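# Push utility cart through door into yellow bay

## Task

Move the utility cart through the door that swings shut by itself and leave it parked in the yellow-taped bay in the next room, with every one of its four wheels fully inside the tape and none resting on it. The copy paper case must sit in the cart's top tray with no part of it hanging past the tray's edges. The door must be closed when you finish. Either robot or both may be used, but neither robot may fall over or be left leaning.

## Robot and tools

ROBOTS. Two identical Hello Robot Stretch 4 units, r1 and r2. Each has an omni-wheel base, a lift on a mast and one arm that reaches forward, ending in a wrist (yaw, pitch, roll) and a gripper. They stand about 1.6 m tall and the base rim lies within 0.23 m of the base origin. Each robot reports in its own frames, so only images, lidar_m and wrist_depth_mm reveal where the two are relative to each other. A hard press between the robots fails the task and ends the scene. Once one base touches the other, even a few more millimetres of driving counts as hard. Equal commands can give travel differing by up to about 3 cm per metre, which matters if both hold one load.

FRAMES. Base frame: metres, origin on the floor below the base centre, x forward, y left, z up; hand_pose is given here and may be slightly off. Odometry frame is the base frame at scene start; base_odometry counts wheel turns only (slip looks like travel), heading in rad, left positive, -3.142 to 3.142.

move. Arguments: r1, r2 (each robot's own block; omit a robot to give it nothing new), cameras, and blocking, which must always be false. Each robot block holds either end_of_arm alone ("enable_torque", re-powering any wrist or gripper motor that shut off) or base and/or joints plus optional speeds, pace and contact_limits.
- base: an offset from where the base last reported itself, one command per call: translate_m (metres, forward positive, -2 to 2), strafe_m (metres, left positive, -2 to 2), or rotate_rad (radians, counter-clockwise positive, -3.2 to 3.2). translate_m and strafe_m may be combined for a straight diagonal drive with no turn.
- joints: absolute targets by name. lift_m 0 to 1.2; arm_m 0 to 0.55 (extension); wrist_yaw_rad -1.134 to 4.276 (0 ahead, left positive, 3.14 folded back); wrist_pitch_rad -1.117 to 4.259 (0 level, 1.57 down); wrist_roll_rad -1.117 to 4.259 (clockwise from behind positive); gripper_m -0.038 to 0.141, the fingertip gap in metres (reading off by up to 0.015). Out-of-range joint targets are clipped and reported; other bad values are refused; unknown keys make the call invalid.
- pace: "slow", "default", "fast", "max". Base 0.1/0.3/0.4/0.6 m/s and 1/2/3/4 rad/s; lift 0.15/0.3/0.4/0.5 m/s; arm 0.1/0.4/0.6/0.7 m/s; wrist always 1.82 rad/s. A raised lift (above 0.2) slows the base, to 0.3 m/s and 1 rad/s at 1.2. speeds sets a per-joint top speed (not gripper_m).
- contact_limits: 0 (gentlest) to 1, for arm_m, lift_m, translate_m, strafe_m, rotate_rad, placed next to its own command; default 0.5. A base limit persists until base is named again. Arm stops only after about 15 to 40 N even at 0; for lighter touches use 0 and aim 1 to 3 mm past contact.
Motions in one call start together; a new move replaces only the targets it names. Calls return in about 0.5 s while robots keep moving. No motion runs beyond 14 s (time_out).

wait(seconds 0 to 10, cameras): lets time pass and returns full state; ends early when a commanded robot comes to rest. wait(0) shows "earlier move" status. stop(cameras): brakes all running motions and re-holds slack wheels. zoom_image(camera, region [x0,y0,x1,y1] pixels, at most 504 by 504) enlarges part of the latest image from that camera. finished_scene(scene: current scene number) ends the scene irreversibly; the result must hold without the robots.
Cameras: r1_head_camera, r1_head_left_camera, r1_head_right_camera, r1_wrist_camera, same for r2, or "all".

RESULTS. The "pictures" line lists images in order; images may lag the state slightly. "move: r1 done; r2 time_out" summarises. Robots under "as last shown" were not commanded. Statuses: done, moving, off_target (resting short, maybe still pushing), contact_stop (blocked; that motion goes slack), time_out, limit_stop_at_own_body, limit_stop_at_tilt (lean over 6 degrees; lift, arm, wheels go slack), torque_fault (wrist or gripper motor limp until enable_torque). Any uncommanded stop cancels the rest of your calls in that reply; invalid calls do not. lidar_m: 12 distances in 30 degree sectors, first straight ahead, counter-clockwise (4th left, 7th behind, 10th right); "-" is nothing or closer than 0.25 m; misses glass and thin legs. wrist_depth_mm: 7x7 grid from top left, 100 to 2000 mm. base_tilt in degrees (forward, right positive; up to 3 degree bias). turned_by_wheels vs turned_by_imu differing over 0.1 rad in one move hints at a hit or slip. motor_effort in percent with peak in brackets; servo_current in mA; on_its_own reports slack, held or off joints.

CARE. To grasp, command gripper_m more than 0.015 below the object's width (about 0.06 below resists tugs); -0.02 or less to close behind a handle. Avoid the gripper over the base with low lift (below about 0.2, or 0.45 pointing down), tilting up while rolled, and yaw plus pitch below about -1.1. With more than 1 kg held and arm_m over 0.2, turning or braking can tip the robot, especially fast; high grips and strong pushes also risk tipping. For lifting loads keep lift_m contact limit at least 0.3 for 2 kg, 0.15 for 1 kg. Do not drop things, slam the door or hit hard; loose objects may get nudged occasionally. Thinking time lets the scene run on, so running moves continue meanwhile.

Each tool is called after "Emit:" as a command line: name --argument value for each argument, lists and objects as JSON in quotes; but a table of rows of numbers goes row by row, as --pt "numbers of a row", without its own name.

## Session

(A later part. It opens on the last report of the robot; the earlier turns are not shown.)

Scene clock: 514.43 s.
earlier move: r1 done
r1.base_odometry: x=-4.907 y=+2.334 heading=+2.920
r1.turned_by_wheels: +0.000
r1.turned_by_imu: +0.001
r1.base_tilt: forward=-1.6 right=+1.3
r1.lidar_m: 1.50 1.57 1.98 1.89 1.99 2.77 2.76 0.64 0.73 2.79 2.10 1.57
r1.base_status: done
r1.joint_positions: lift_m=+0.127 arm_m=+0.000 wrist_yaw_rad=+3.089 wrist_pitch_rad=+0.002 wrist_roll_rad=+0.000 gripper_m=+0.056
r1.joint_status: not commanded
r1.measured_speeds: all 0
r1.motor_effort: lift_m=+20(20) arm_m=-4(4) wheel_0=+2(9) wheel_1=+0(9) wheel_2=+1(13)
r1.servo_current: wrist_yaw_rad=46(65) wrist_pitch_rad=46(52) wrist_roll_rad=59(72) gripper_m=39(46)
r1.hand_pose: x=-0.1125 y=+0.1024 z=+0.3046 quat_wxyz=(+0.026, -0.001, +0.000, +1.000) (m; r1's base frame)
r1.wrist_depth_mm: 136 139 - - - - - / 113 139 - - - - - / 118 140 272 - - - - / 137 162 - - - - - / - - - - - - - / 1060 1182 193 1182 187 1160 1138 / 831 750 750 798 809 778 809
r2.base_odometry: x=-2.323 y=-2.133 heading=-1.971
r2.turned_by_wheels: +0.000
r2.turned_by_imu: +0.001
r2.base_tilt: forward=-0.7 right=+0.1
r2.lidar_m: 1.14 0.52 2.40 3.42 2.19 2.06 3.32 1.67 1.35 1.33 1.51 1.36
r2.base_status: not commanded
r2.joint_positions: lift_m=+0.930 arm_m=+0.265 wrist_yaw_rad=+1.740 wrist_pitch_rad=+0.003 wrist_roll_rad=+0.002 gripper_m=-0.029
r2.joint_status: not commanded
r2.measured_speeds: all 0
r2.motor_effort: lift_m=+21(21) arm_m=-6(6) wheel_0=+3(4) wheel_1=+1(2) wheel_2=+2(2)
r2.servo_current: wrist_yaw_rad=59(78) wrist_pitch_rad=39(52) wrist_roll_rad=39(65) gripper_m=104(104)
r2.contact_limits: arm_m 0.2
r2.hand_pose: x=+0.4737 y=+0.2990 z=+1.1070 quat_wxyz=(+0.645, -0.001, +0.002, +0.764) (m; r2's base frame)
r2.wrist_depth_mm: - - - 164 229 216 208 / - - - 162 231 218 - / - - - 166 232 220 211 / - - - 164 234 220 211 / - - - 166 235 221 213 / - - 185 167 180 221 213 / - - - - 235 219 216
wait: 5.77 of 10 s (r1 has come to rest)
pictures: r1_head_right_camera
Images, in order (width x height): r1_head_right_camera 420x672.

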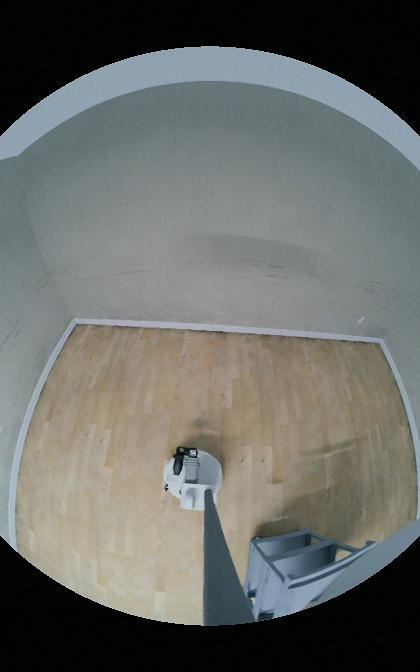

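Emit:
move --blocking false --r1 '{"base":{"rotate_rad":3.14},"joints":{"lift_m":0.687}}' --cameras '[]'

Emit:
wait --seconds 10 --cameras '[]'

Emit:
move --blocking false --r1 '{"base":{"strafe_m":0.9},"joints":{"wrist_yaw_rad":0,"gripper_m":0.12}}' --cameras '[]'

Emit:
wait --seconds 10 --cameras '["r1_head_camera","r1_wrist_camera"]'

Scene clock: 521.97 s.
move: r1 moving
r1.base_odometry: x=-4.907 y=+2.334 heading=-3.111
r1.turned_by_wheels: +0.252
r1.turned_by_imu: +0.252
r1.base_tilt: forward=-1.6 right=+1.3
r1.lidar_m: 1.49 1.77 1.90 1.92 2.25 2.76 0.84 0.65 1.00 2.81 1.77 1.50
r1.base_status: rotate_rad moving
r1.joint_positions: lift_m=+0.164 arm_m=+0.000 wrist_yaw_rad=+3.089 wrist_pitch_rad=+0.002 wrist_roll_rad=+0.000 gripper_m=+0.056
r1.joint_status: lift_m moving
r1.measured_speeds: translate_m=-0.001 strafe_m=+0.001 rotate_rad=+0.967 lift_m=+0.146 arm_m=+0.000 wrist_yaw_rad=+0.000 wrist_pitch_rad=+0.000 wrist_roll_rad=+0.000
r1.motor_effort: lift_m=+26(28) arm_m=-4(4) wheel_0=-9(9) wheel_1=-8(8) wheel_2=-6(9)
r1.servo_current: wrist_yaw_rad=59(72) wrist_pitch_rad=39(46) wrist_roll_rad=59(59) gripper_m=39(46)
r1.hand_pose: x=-0.1125 y=+0.1024 z=+0.3421 quat_wxyz=(+0.026, -0.001, +0.000, +1.000) (m; r1's base frame)
r1.wrist_depth_mm: 136 139 - - - - - / 113 139 - - - - - / 118 140 272 - - - - / 137 162 - - - - - / 707 - - - - - - / 732 1182 194 1308 187 1255 1229 / 809 820 820 866 866 842 904
r2: as last shown
r2.turned_by_imu: +0.000
r2.base_tilt: forward=-0.6 right=+0.1
r2.lidar_m: 1.14 0.51 2.43 3.39 2.19 2.03 3.32 1.66 1.35 1.34 1.52 1.34
r2.motor_effort: lift_m=+21(21) arm_m=-6(6) wheel_0=+3(3) wheel_1=+1(1) wheel_2=+1(1)
r2.servo_current: wrist_yaw_rad=72(72) wrist_pitch_rad=46(46) wrist_roll_rad=52(65) gripper_m=98(104)
r2.contact_limits: arm_m 0.2
r2.wrist_depth_mm: - - - 163 229 216 208 / - - - 162 230 217 - / - - - 166 231 220 211 / - - - 165 234 220 212 / - - - 166 235 222 213 / - - 185 167 179 221 214 / - - - - 235 220 215
pictures: none
No camera images: "cameras" was empty.

Scene clock: 524.60 s.
earlier move: r1 done
r1.base_odometry: x=-4.907 y=+2.334 heading=-0.223
r1.turned_by_wheels: +2.888
r1.turned_by_imu: +2.903
r1.base_tilt: forward=-1.6 right=+1.3
r1.lidar_m: 2.75 0.63 0.65 2.75 2.14 1.58 1.46 1.55 2.01 1.91 2.00 2.72
r1.base_status: done
r1.joint_positions: lift_m=+0.687 arm_m=+0.000 wrist_yaw_rad=+3.089 wrist_pitch_rad=+0.002 wrist_roll_rad=+0.000 gripper_m=+0.056
r1.joint_status: all done
r1.measured_speeds: all 0
r1.motor_effort: lift_m=+25(28) arm_m=-4(4) wheel_0=-3(10) wheel_1=-1(9) wheel_2=+0(9)
r1.servo_current: wrist_yaw_rad=52(91) wrist_pitch_rad=46(52) wrist_roll_rad=59(78) gripper_m=46(46)
r1.hand_pose: x=-0.1125 y=+0.1024 z=+0.8641 quat_wxyz=(+0.026, -0.001, +0.000, +1.000) (m; r1's base frame)
r1.wrist_depth_mm: 136 138 - - - - - / 113 139 - - - - - / 117 139 226 - - - - / 137 161 - - - - - / - - - - - - - / - - 190 - 188 - - / - 141 - 137 - - -
r2.base_odometry: x=-2.323 y=-2.133 heading=-1.971
r2.turned_by_wheels: +0.000
r2.turned_by_imu: +0.000
r2.base_tilt: forward=-0.7 right=+0.0
r2.lidar_m: 1.14 0.53 2.39 3.41 2.20 2.04 3.32 1.65 1.35 1.34 1.51 1.36
r2.base_status: not commanded
r2.joint_positions: lift_m=+0.930 arm_m=+0.265 wrist_yaw_rad=+1.740 wrist_pitch_rad=+0.003 wrist_roll_rad=+0.002 gripper_m=-0.029
r2.joint_status: not commanded
r2.measured_speeds: all 0
r2.motor_effort: lift_m=+20(21) arm_m=-6(6) wheel_0=+3(4) wheel_1=+1(1) wheel_2=+1(2)
r2.servo_current: wrist_yaw_rad=59(78) wrist_pitch_rad=46(46) wrist_roll_rad=52(65) gripper_m=98(104)
r2.contact_limits: arm_m 0.2
r2.hand_pose: x=+0.4737 y=+0.2990 z=+1.1070 quat_wxyz=(+0.645, -0.001, +0.002, +0.764) (m; r2's base frame)
r2.wrist_depth_mm: - - - 163 229 215 208 / - - - 163 229 219 - / - - - 166 231 220 211 / - - - 164 233 220 211 / - - - 166 234 221 213 / - - 185 167 180 220 213 / - - - - 235 220 214
wait: 2.63 of 10 s (r1 has come to rest)
pictures: none
No camera images: "cameras" was empty.

Scene clock: 525.10 s.
move: r1 moving
r1.base_odometry: x=-4.899 y=+2.369 heading=-0.223
r1.turned_by_wheels: +0.000
r1.turned_by_imu: +0.000
r1.base_tilt: forward=-1.6 right=+1.3
r1.lidar_m: 2.74 0.59 0.66 2.73 2.16 1.57 1.50 1.56 2.05 1.95 2.01 2.76
r1.base_status: strafe_m moving
r1.joint_positions: lift_m=+0.687 arm_m=+0.000 wrist_yaw_rad=+2.503 wrist_pitch_rad=+0.002 wrist_roll_rad=+0.000 gripper_m=+0.075
r1.joint_status: wrist_yaw_rad moving; gripper_m moving
r1.measured_speeds: translate_m=+0.000 strafe_m=+0.141 rotate_rad=-0.001 lift_m=+0.000 arm_m=+0.000 wrist_yaw_rad=-1.823 wrist_pitch_rad=+0.000 wrist_roll_rad=+0.000
r1.motor_effort: lift_m=+25(25) arm_m=-4(4) wheel_0=-8(12) wheel_1=+7(9) wheel_2=-1(1)
r1.servo_current: wrist_yaw_rad=91(137) wrist_pitch_rad=33(46) wrist_roll_rad=39(65) gripper_m=72(85)
r1.hand_pose: x=-0.0084 y=+0.2421 z=+0.8641 quat_wxyz=(+0.314, -0.001, +0.000, +0.949) (m; r1's base frame)
r1.wrist_depth_mm: - - - - - - - / - - - - - - - / - - - - - - - / - - - - - - - / - - - - - - - / - - 193 - 189 - - / - 146 - 143 - 1921 -
r2: as last shown
r2.base_tilt: forward=-0.7 right=+0.1
r2.lidar_m: 1.16 0.52 2.42 3.37 2.20 2.04 3.28 1.66 1.35 1.32 1.51 1.35
r2.motor_effort: lift_m=+21(21) arm_m=-5(6) wheel_0=+3(3) wheel_1=+1(1) wheel_2=+1(1)
r2.servo_current: wrist_yaw_rad=72(78) wrist_pitch_rad=39(46) wrist_roll_rad=46(59) gripper_m=91(98)
r2.contact_limits: arm_m 0.2
r2.wrist_depth_mm: - - - 163 229 216 208 / - - - 162 230 217 - / - - - 166 232 220 210 / - - - 164 233 220 211 / - - - 166 235 221 213 / - - 185 167 180 221 213 / - - - - 236 219 215
pictures: none
No camera images: "cameras" was empty.

Scene clock: 528.93 s.
earlier move: r1 done
r1.base_odometry: x=-4.708 y=+3.211 heading=-0.223
r1.turned_by_wheels: +0.000
r1.turned_by_imu: +0.005
r1.base_tilt: forward=-1.6 right=+1.3
r1.lidar_m: 0.47 2.72 1.96 1.88 1.98 1.58 1.50 1.56 2.20 2.82 2.91 0.53
r1.base_status: done
r1.joint_positions: lift_m=+0.687 arm_m=+0.000 wrist_yaw_rad=+0.003 wrist_pitch_rad=+0.002 wrist_roll_rad=+0.000 gripper_m=+0.120
r1.joint_status: all done
r1.measured_speeds: all 0
r1.motor_effort: lift_m=+24(25) arm_m=-4(4) wheel_0=+0(12) wheel_1=-1(11) wheel_2=+0(2)
r1.servo_current: wrist_yaw_rad=65(137) wrist_pitch_rad=33(52) wrist_roll_rad=52(65) gripper_m=39(98)
r1.hand_pose: x=+0.4596 y=-0.0866 z=+0.8642 quat_wxyz=(+1.000, +0.000, +0.001, +0.001) (m; r1's base frame)
r1.wrist_depth_mm: - - - - - - - / - - - - - - - / - - - 640 580 - - / - - - 640 569 609 - / - - - 647 574 530 - / - - - - 189 - - / - 1863 303 143 307 309 307
r2.base_odometry: x=-2.323 y=-2.133 heading=-1.971
r2.turned_by_wheels: +0.000
r2.turned_by_imu: +0.001
r2.base_tilt: forward=-0.6 right=+0.0
r2.lidar_m: 1.16 0.53 2.42 3.41 2.19 2.03 3.28 1.65 1.35 1.34 1.47 1.37
r2.base_status: not commanded
r2.joint_positions: lift_m=+0.930 arm_m=+0.265 wrist_yaw_rad=+1.740 wrist_pitch_rad=+0.003 wrist_roll_rad=+0.002 gripper_m=-0.029
r2.joint_status: not commanded
r2.measured_speeds: all 0
r2.motor_effort: lift_m=+21(21) arm_m=-6(6) wheel_0=+3(4) wheel_1=+1(2) wheel_2=+1(2)
r2.servo_current: wrist_yaw_rad=65(78) wrist_pitch_rad=46(52) wrist_roll_rad=39(65) gripper_m=98(104)
r2.contact_limits: arm_m 0.2
r2.hand_pose: x=+0.4737 y=+0.2990 z=+1.1070 quat_wxyz=(+0.645, -0.001, +0.002, +0.764) (m; r2's base frame)
r2.wrist_depth_mm: - - - 163 229 216 208 / - - - 162 230 218 - / - - - 166 231 219 210 / - - - 164 234 220 212 / - - - 166 235 222 213 / - - 185 167 180 221 214 / - - - - 235 219 214
wait: 3.83 of 10 s (r1 has come to rest)
pictures: r1_head_camera, r1_wrist_camera
Images, in order (width x height): r1_head_camera 420x560, r1_wrist_camera 616x392.

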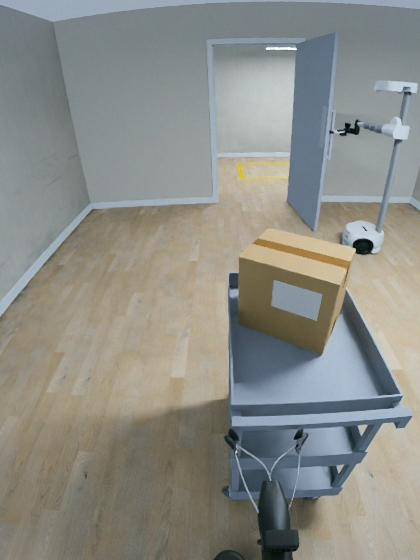

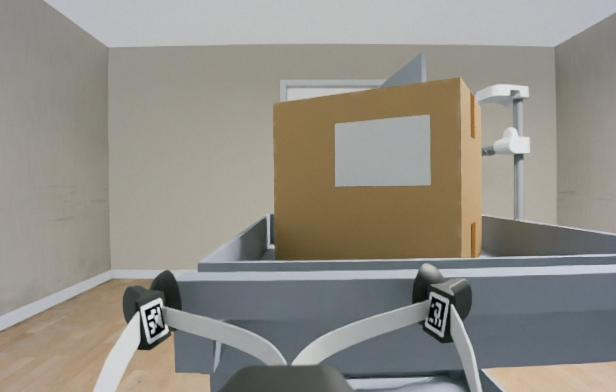

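Emit:
move --blocking false --r1 '{"base":{"translate_m":-0.12},"joints":{"wrist_roll_rad":1.57}}' --cameras '[]'

Emit:
wait --seconds 5 --cameras '[]'

Emit:
move --blocking false --r1 '{"base":{"strafe_m":-0.14}}' --cameras '[]'

Emit:
wait --seconds 5 --cameras '["r1_head_camera","r1_wrist_camera"]'

Scene clock: 537.23 s.
move: r1 moving
r1.base_odometry: x=-4.739 y=+3.218 heading=-0.223
r1.turned_by_wheels: +0.000
r1.turned_by_imu: -0.001
r1.base_tilt: forward=-1.6 right=+1.3
r1.lidar_m: 0.49 2.73 1.95 1.86 1.97 1.53 1.45 1.52 2.13 2.82 2.93 0.53
r1.base_status: translate_m moving
r1.joint_positions: lift_m=+0.687 arm_m=+0.000 wrist_yaw_rad=+0.003 wrist_pitch_rad=+0.002 wrist_roll_rad=+0.580 gripper_m=+0.120
r1.joint_status: wrist_roll_rad moving
r1.measured_speeds: translate_m=-0.122 strafe_m=+0.001 rotate_rad=+0.003 lift_m=+0.000 arm_m=+0.000 wrist_yaw_rad=+0.000 wrist_pitch_rad=+0.000 wrist_roll_rad=+1.818
r1.motor_effort: lift_m=+24(24) arm_m=-4(4) wheel_0=-4(8) wheel_1=-7(7) wheel_2=+9(9)
r1.servo_current: wrist_yaw_rad=52(72) wrist_pitch_rad=39(46) wrist_roll_rad=85(111) gripper_m=39(52)
r1.hand_pose: x=+0.4596 y=-0.0866 z=+0.8642 quat_wxyz=(+0.958, +0.286, +0.001, +0.001) (m; r1's base frame)
r1.wrist_depth_mm: - - - - - - - / - - - 615 569 - - / - - - 627 574 661 - / - - - 661 597 - 334 / - - - 668 - 336 1756 / - - 287 - 194 181 - / - - - 139 - - -
r2: as last shown
r2.turned_by_imu: +0.000
r2.base_tilt: forward=-0.6 right=+0.1
r2.lidar_m: 1.10 0.52 2.40 3.39 2.19 2.06 3.29 1.65 1.36 1.36 1.50 1.38
r2.motor_effort: lift_m=+21(21) arm_m=-6(6) wheel_0=+3(3) wheel_1=+1(1) wheel_2=+1(2)
r2.servo_current: wrist_yaw_rad=59(78) wrist_pitch_rad=39(46) wrist_roll_rad=46(52) gripper_m=98(104)
r2.contact_limits: arm_m 0.2
r2.wrist_depth_mm: - - - 163 229 216 208 / - - - 162 231 218 - / - - - 167 232 220 209 / - - - 164 234 220 211 / - - - 166 236 222 213 / - - 185 167 180 220 213 / - - - - 234 218 215
pictures: none
No camera images: "cameras" was empty.

Scene clock: 538.40 s.
earlier move: r1 done
r1.base_odometry: x=-4.825 y=+3.238 heading=-0.223
r1.turned_by_wheels: +0.000
r1.turned_by_imu: +0.000
r1.base_tilt: forward=-1.6 right=+1.3
r1.lidar_m: 0.57 2.75 1.97 1.88 1.98 1.44 1.38 1.46 2.00 2.82 2.91 0.59
r1.base_status: done
r1.joint_positions: lift_m=+0.687 arm_m=+0.000 wrist_yaw_rad=+0.003 wrist_pitch_rad=+0.002 wrist_roll_rad=+1.568 gripper_m=+0.120
r1.joint_status: all done
r1.measured_speeds: all 0
r1.motor_effort: lift_m=+24(24) arm_m=-4(4) wheel_0=-4(8) wheel_1=-1(7) wheel_2=+0(9)
r1.servo_current: wrist_yaw_rad=46(72) wrist_pitch_rad=39(52) wrist_roll_rad=39(111) gripper_m=46(52)
r1.hand_pose: x=+0.4596 y=-0.0866 z=+0.8642 quat_wxyz=(+0.708, +0.706, +0.002, +0.000) (m; r1's base frame)
r1.wrist_depth_mm: - - - - - 1921 - / - - 768 647 - - - / - - 668 661 - - - / - - 732 707 - - - / - - 798 778 917 - - / - - - - 197 436 1138 / - - - 145 - 1921 1255
r2.base_odometry: x=-2.323 y=-2.133 heading=-1.971
r2.turned_by_wheels: +0.000
r2.turned_by_imu: +0.000
r2.base_tilt: forward=-0.7 right=+0.0
r2.lidar_m: 1.13 0.51 2.42 3.38 2.18 2.05 3.30 1.64 1.36 1.35 1.49 1.35
r2.base_status: not commanded
r2.joint_positions: lift_m=+0.930 arm_m=+0.265 wrist_yaw_rad=+1.740 wrist_pitch_rad=+0.003 wrist_roll_rad=+0.002 gripper_m=-0.029
r2.joint_status: not commanded
r2.measured_speeds: all 0
r2.motor_effort: lift_m=+21(21) arm_m=-5(6) wheel_0=+3(4) wheel_1=+1(1) wheel_2=+1(2)
r2.servo_current: wrist_yaw_rad=72(78) wrist_pitch_rad=39(46) wrist_roll_rad=46(65) gripper_m=91(104)
r2.contact_limits: arm_m 0.2
r2.hand_pose: x=+0.4737 y=+0.2990 z=+1.1070 quat_wxyz=(+0.645, -0.001, +0.002, +0.764) (m; r2's base frame)
r2.wrist_depth_mm: - - - 164 229 216 208 / - - - 163 229 217 - / - - - 166 232 219 211 / - - - 164 234 220 211 / - - - 167 235 222 213 / - - 185 167 180 222 213 / - - - - 236 218 216
wait: 1.17 of 5 s (r1 has come to rest)
pictures: none
No camera images: "cameras" was empty.

Scene clock: 538.90 s.
move: r1 moving
r1.base_odometry: x=-4.833 y=+3.203 heading=-0.224
r1.turned_by_wheels: +0.000
r1.turned_by_imu: +0.000
r1.base_tilt: forward=-1.6 right=+1.3
r1.lidar_m: 0.57 2.79 1.99 1.91 1.97 1.43 1.38 1.47 2.00 2.75 2.90 0.60
r1.base_status: strafe_m moving
r1.joint_positions: lift_m=+0.687 arm_m=+0.000 wrist_yaw_rad=+0.003 wrist_pitch_rad=+0.002 wrist_roll_rad=+1.568 gripper_m=+0.120
r1.joint_status: not commanded
r1.measured_speeds: translate_m=+0.001 strafe_m=-0.141 rotate_rad=-0.003 lift_m=+0.000 arm_m=+0.000 wrist_yaw_rad=+0.000 wrist_pitch_rad=+0.000 wrist_roll_rad=+0.000
r1.motor_effort: lift_m=+24(24) arm_m=-4(4) wheel_0=+11(11) wheel_1=-7(9) wheel_2=+1(1)
r1.servo_current: wrist_yaw_rad=59(65) wrist_pitch_rad=39(46) wrist_roll_rad=59(65) gripper_m=39(46)
r1.hand_pose: x=+0.4596 y=-0.0866 z=+0.8642 quat_wxyz=(+0.708, +0.706, +0.002, +0.000) (m; r1's base frame)
r1.wrist_depth_mm: - - - - - 1983 - / - - 842 699 - - - / - - 661 640 - - - / - - 707 691 - - - / - - 778 750 427 - - / - - - - 197 214 433 / - - - 145 - 1983 1255
r2: as last shown
r2.base_tilt: forward=-0.6 right=+0.1
r2.lidar_m: 1.13 0.53 2.43 3.41 2.19 2.06 3.35 1.61 1.34 1.34 1.48 1.37
r2.motor_effort: lift_m=+21(21) arm_m=-6(6) wheel_0=+3(3) wheel_1=+1(1) wheel_2=+1(2)
r2.servo_current: wrist_yaw_rad=59(85) wrist_pitch_rad=46(52) wrist_roll_rad=52(65) gripper_m=98(104)
r2.contact_limits: arm_m 0.2
r2.wrist_depth_mm: - - - 164 229 215 208 / - - - 163 230 218 - / - - - 166 232 219 211 / - - - 164 234 220 212 / - - - 166 234 222 213 / - - 185 167 180 220 214 / - - - - 235 220 215
pictures: none
No camera images: "cameras" was empty.

Scene clock: 540.07 s.
earlier move: r1 done
r1.base_odometry: x=-4.856 y=+3.101 heading=-0.223
r1.turned_by_wheels: +0.000
r1.turned_by_imu: -0.001
r1.base_tilt: forward=-1.6 right=+1.3
r1.lidar_m: 0.58 2.94 2.11 2.02 1.97 1.44 1.36 1.46 2.00 2.67 2.77 0.59
r1.base_status: done
r1.joint_positions: lift_m=+0.687 arm_m=+0.000 wrist_yaw_rad=+0.003 wrist_pitch_rad=+0.002 wrist_roll_rad=+1.568 gripper_m=+0.120
r1.joint_status: not commanded
r1.measured_speeds: all 0
r1.motor_effort: lift_m=+24(24) arm_m=-4(4) wheel_0=+1(11) wheel_1=-1(11) wheel_2=+0(1)
r1.servo_current: wrist_yaw_rad=59(65) wrist_pitch_rad=39(52) wrist_roll_rad=52(65) gripper_m=46(52)
r1.hand_pose: x=+0.4596 y=-0.0866 z=+0.8642 quat_wxyz=(+0.708, +0.706, +0.002, +0.000) (m; r1's base frame)
r1.wrist_depth_mm: - - - - - 1756 1182 / - - - - - 1756 - / - - - 732 1008 - - / - - 661 647 - - - / - - 707 676 427 - - / - - 741 362 192 196 - / - - - 145 - - -
r2.base_odometry: x=-2.323 y=-2.133 heading=-1.971
r2.turned_by_wheels: +0.000
r2.turned_by_imu: +0.000
r2.base_tilt: forward=-0.7 right=+0.0
r2.lidar_m: 1.14 0.52 2.42 3.40 2.16 2.03 3.29 1.66 1.37 1.33 1.51 1.37
r2.base_status: not commanded
r2.joint_positions: lift_m=+0.930 arm_m=+0.265 wrist_yaw_rad=+1.740 wrist_pitch_rad=+0.003 wrist_roll_rad=+0.002 gripper_m=-0.029
r2.joint_status: not commanded
r2.measured_speeds: all 0
r2.motor_effort: lift_m=+21(21) arm_m=-6(6) wheel_0=+3(3) wheel_1=+1(1) wheel_2=+1(2)
r2.servo_current: wrist_yaw_rad=59(85) wrist_pitch_rad=33(52) wrist_roll_rad=46(65) gripper_m=98(104)
r2.contact_limits: arm_m 0.2
r2.hand_pose: x=+0.4737 y=+0.2990 z=+1.1070 quat_wxyz=(+0.645, -0.001, +0.002, +0.764) (m; r2's base frame)
r2.wrist_depth_mm: - - - 163 229 216 208 / - - - 163 230 218 - / - - - 166 231 220 211 / - - - 164 233 220 211 / - - - 166 233 221 212 / - - 185 167 180 220 213 / - - - - 235 218 214
wait: 1.17 of 5 s (r1 has come to rest)
pictures: r1_head_camera, r1_wrist_camera
Images, in order (width x height): r1_head_camera 420x560, r1_wrist_camera 616x392.

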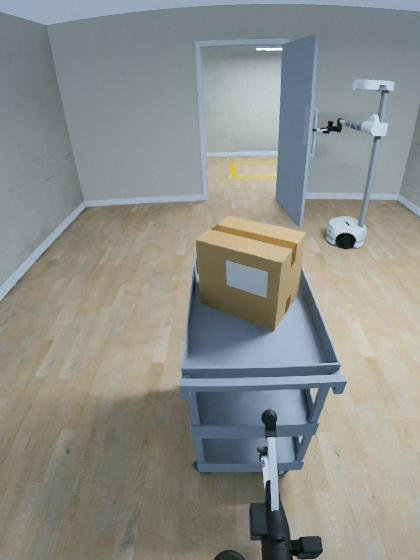

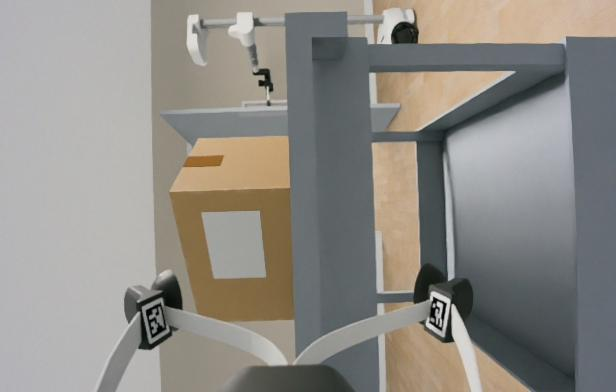

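Emit:
move --blocking false --r1 '{"base":{"translate_m":0.12},"joints":{"lift_m":0.677},"pace":"slow","contact_limits":{"translate_m":0.2}}' --cameras '[]'

Emit:
wait --seconds 5 --cameras '["r1_head_camera","r1_wrist_camera"]'

Scene clock: 548.70 s.
move: r1 moving
r1.base_odometry: x=-4.844 y=+3.099 heading=-0.223
r1.turned_by_wheels: +0.000
r1.turned_by_imu: +0.000
r1.base_tilt: forward=-1.6 right=+1.3
r1.lidar_m: 0.55 2.95 2.08 2.03 1.99 1.45 1.39 1.44 2.05 2.68 2.77 0.61
r1.base_status: translate_m moving
r1.joint_positions: lift_m=+0.678 arm_m=+0.000 wrist_yaw_rad=+0.003 wrist_pitch_rad=+0.002 wrist_roll_rad=+1.568 gripper_m=+0.120
r1.joint_status: lift_m moving
r1.measured_speeds: translate_m=+0.049 strafe_m=+0.000 rotate_rad=+0.001 lift_m=+0.000 arm_m=+0.000 wrist_yaw_rad=+0.000 wrist_pitch_rad=+0.000 wrist_roll_rad=+0.000
r1.motor_effort: lift_m=+12(24) arm_m=-4(4) wheel_0=+5(7) wheel_1=+5(5) wheel_2=-7(7)
r1.servo_current: wrist_yaw_rad=65(65) wrist_pitch_rad=39(52) wrist_roll_rad=46(72) gripper_m=39(46)
r1.contact_limits: translate_m 0.2
r1.hand_pose: x=+0.4596 y=-0.0866 z=+0.8551 quat_wxyz=(+0.708, +0.706, +0.002, +0.000) (m; r1's base frame)
r1.wrist_depth_mm: - - - 415 - 1397 1098 / - - - 418 - 1576 - / - - 831 353 - - - / - - 640 351 - - - / - - 699 353 - - - / - - 732 353 197 196 - / - - - 145 - - -
r2: as last shown
r2.base_tilt: forward=-0.6 right=+0.0
r2.lidar_m: 1.11 0.51 2.39 3.40 2.16 2.06 3.30 1.66 1.36 1.33 1.51 1.37
r2.motor_effort: lift_m=+21(21) arm_m=-6(6) wheel_0=+3(3) wheel_1=+1(1) wheel_2=+1(1)
r2.servo_current: wrist_yaw_rad=59(78) wrist_pitch_rad=46(46) wrist_roll_rad=59(59) gripper_m=104(104)
r2.contact_limits: arm_m 0.2
r2.wrist_depth_mm: - - - 163 229 216 208 / - - - 163 231 217 - / - - - 166 231 220 210 / - - - 164 233 219 211 / - - - 166 235 221 213 / - - 185 167 180 221 214 / - - - - 235 218 216
pictures: none
No camera images: "cameras" was empty.

Scene clock: 550.70 s.
earlier move: r1 done
r1.base_odometry: x=-4.739 y=+3.075 heading=-0.223
r1.turned_by_wheels: +0.000
r1.turned_by_imu: +0.000
r1.base_tilt: forward=-1.6 right=+1.3
r1.lidar_m: 0.45 2.94 2.08 2.02 2.15 1.57 1.48 1.55 2.17 2.68 2.79 0.48
r1.base_status: done
r1.joint_positions: lift_m=+0.678 arm_m=+0.000 wrist_yaw_rad=+0.003 wrist_pitch_rad=+0.002 wrist_roll_rad=+1.568 gripper_m=+0.120
r1.joint_status: all done
r1.measured_speeds: all 0
r1.motor_effort: lift_m=+12(24) arm_m=-4(4) wheel_0=+3(7) wheel_1=+3(6) wheel_2=-1(7)
r1.servo_current: wrist_yaw_rad=46(72) wrist_pitch_rad=39(52) wrist_roll_rad=59(72) gripper_m=46(52)
r1.contact_limits: translate_m 0.2
r1.hand_pose: x=+0.4596 y=-0.0866 z=+0.8551 quat_wxyz=(+0.708, +0.706, +0.002, +0.000) (m; r1's base frame)
r1.wrist_depth_mm: - - - - 319 342 342 / - - - - - 1863 - / - - 668 247 307 - - / - - 544 245 307 - - / - - 574 246 306 - - / - - 627 245 192 196 - / - - - 145 - - -
r2.base_odometry: x=-2.323 y=-2.133 heading=-1.971
r2.turned_by_wheels: +0.000
r2.turned_by_imu: +0.000
r2.base_tilt: forward=-0.6 right=+0.1
r2.lidar_m: 1.13 0.51 2.41 3.42 2.17 2.07 3.29 1.65 1.35 1.34 1.49 1.36
r2.base_status: not commanded
r2.joint_positions: lift_m=+0.930 arm_m=+0.265 wrist_yaw_rad=+1.740 wrist_pitch_rad=+0.003 wrist_roll_rad=+0.002 gripper_m=-0.029
r2.joint_status: not commanded
r2.measured_speeds: all 0
r2.motor_effort: lift_m=+21(21) arm_m=-6(6) wheel_0=+3(3) wheel_1=+1(2) wheel_2=+1(2)
r2.servo_current: wrist_yaw_rad=52(78) wrist_pitch_rad=46(46) wrist_roll_rad=46(59) gripper_m=91(104)
r2.contact_limits: arm_m 0.2
r2.hand_pose: x=+0.4737 y=+0.2990 z=+1.1070 quat_wxyz=(+0.645, -0.001, +0.002, +0.764) (m; r2's base frame)
r2.wrist_depth_mm: - - - 163 228 216 208 / - - - 162 229 218 - / - - - 166 232 220 211 / - - - 164 234 220 211 / - - - 166 235 221 213 / - - 185 167 180 221 213 / - - - - 236 219 215
wait: 2.00 of 5 s (r1 has come to rest)
pictures: r1_head_camera, r1_wrist_camera
Images, in order (width x height): r1_head_camera 420x560, r1_wrist_camera 616x392.

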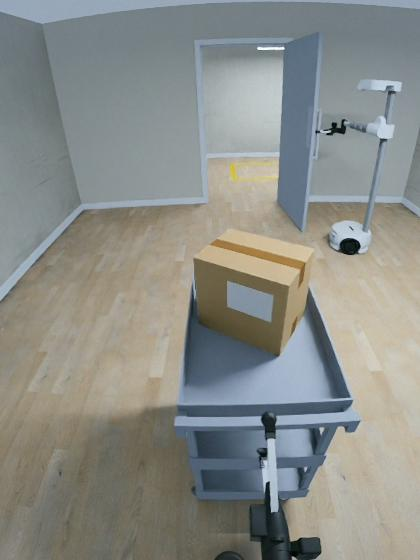

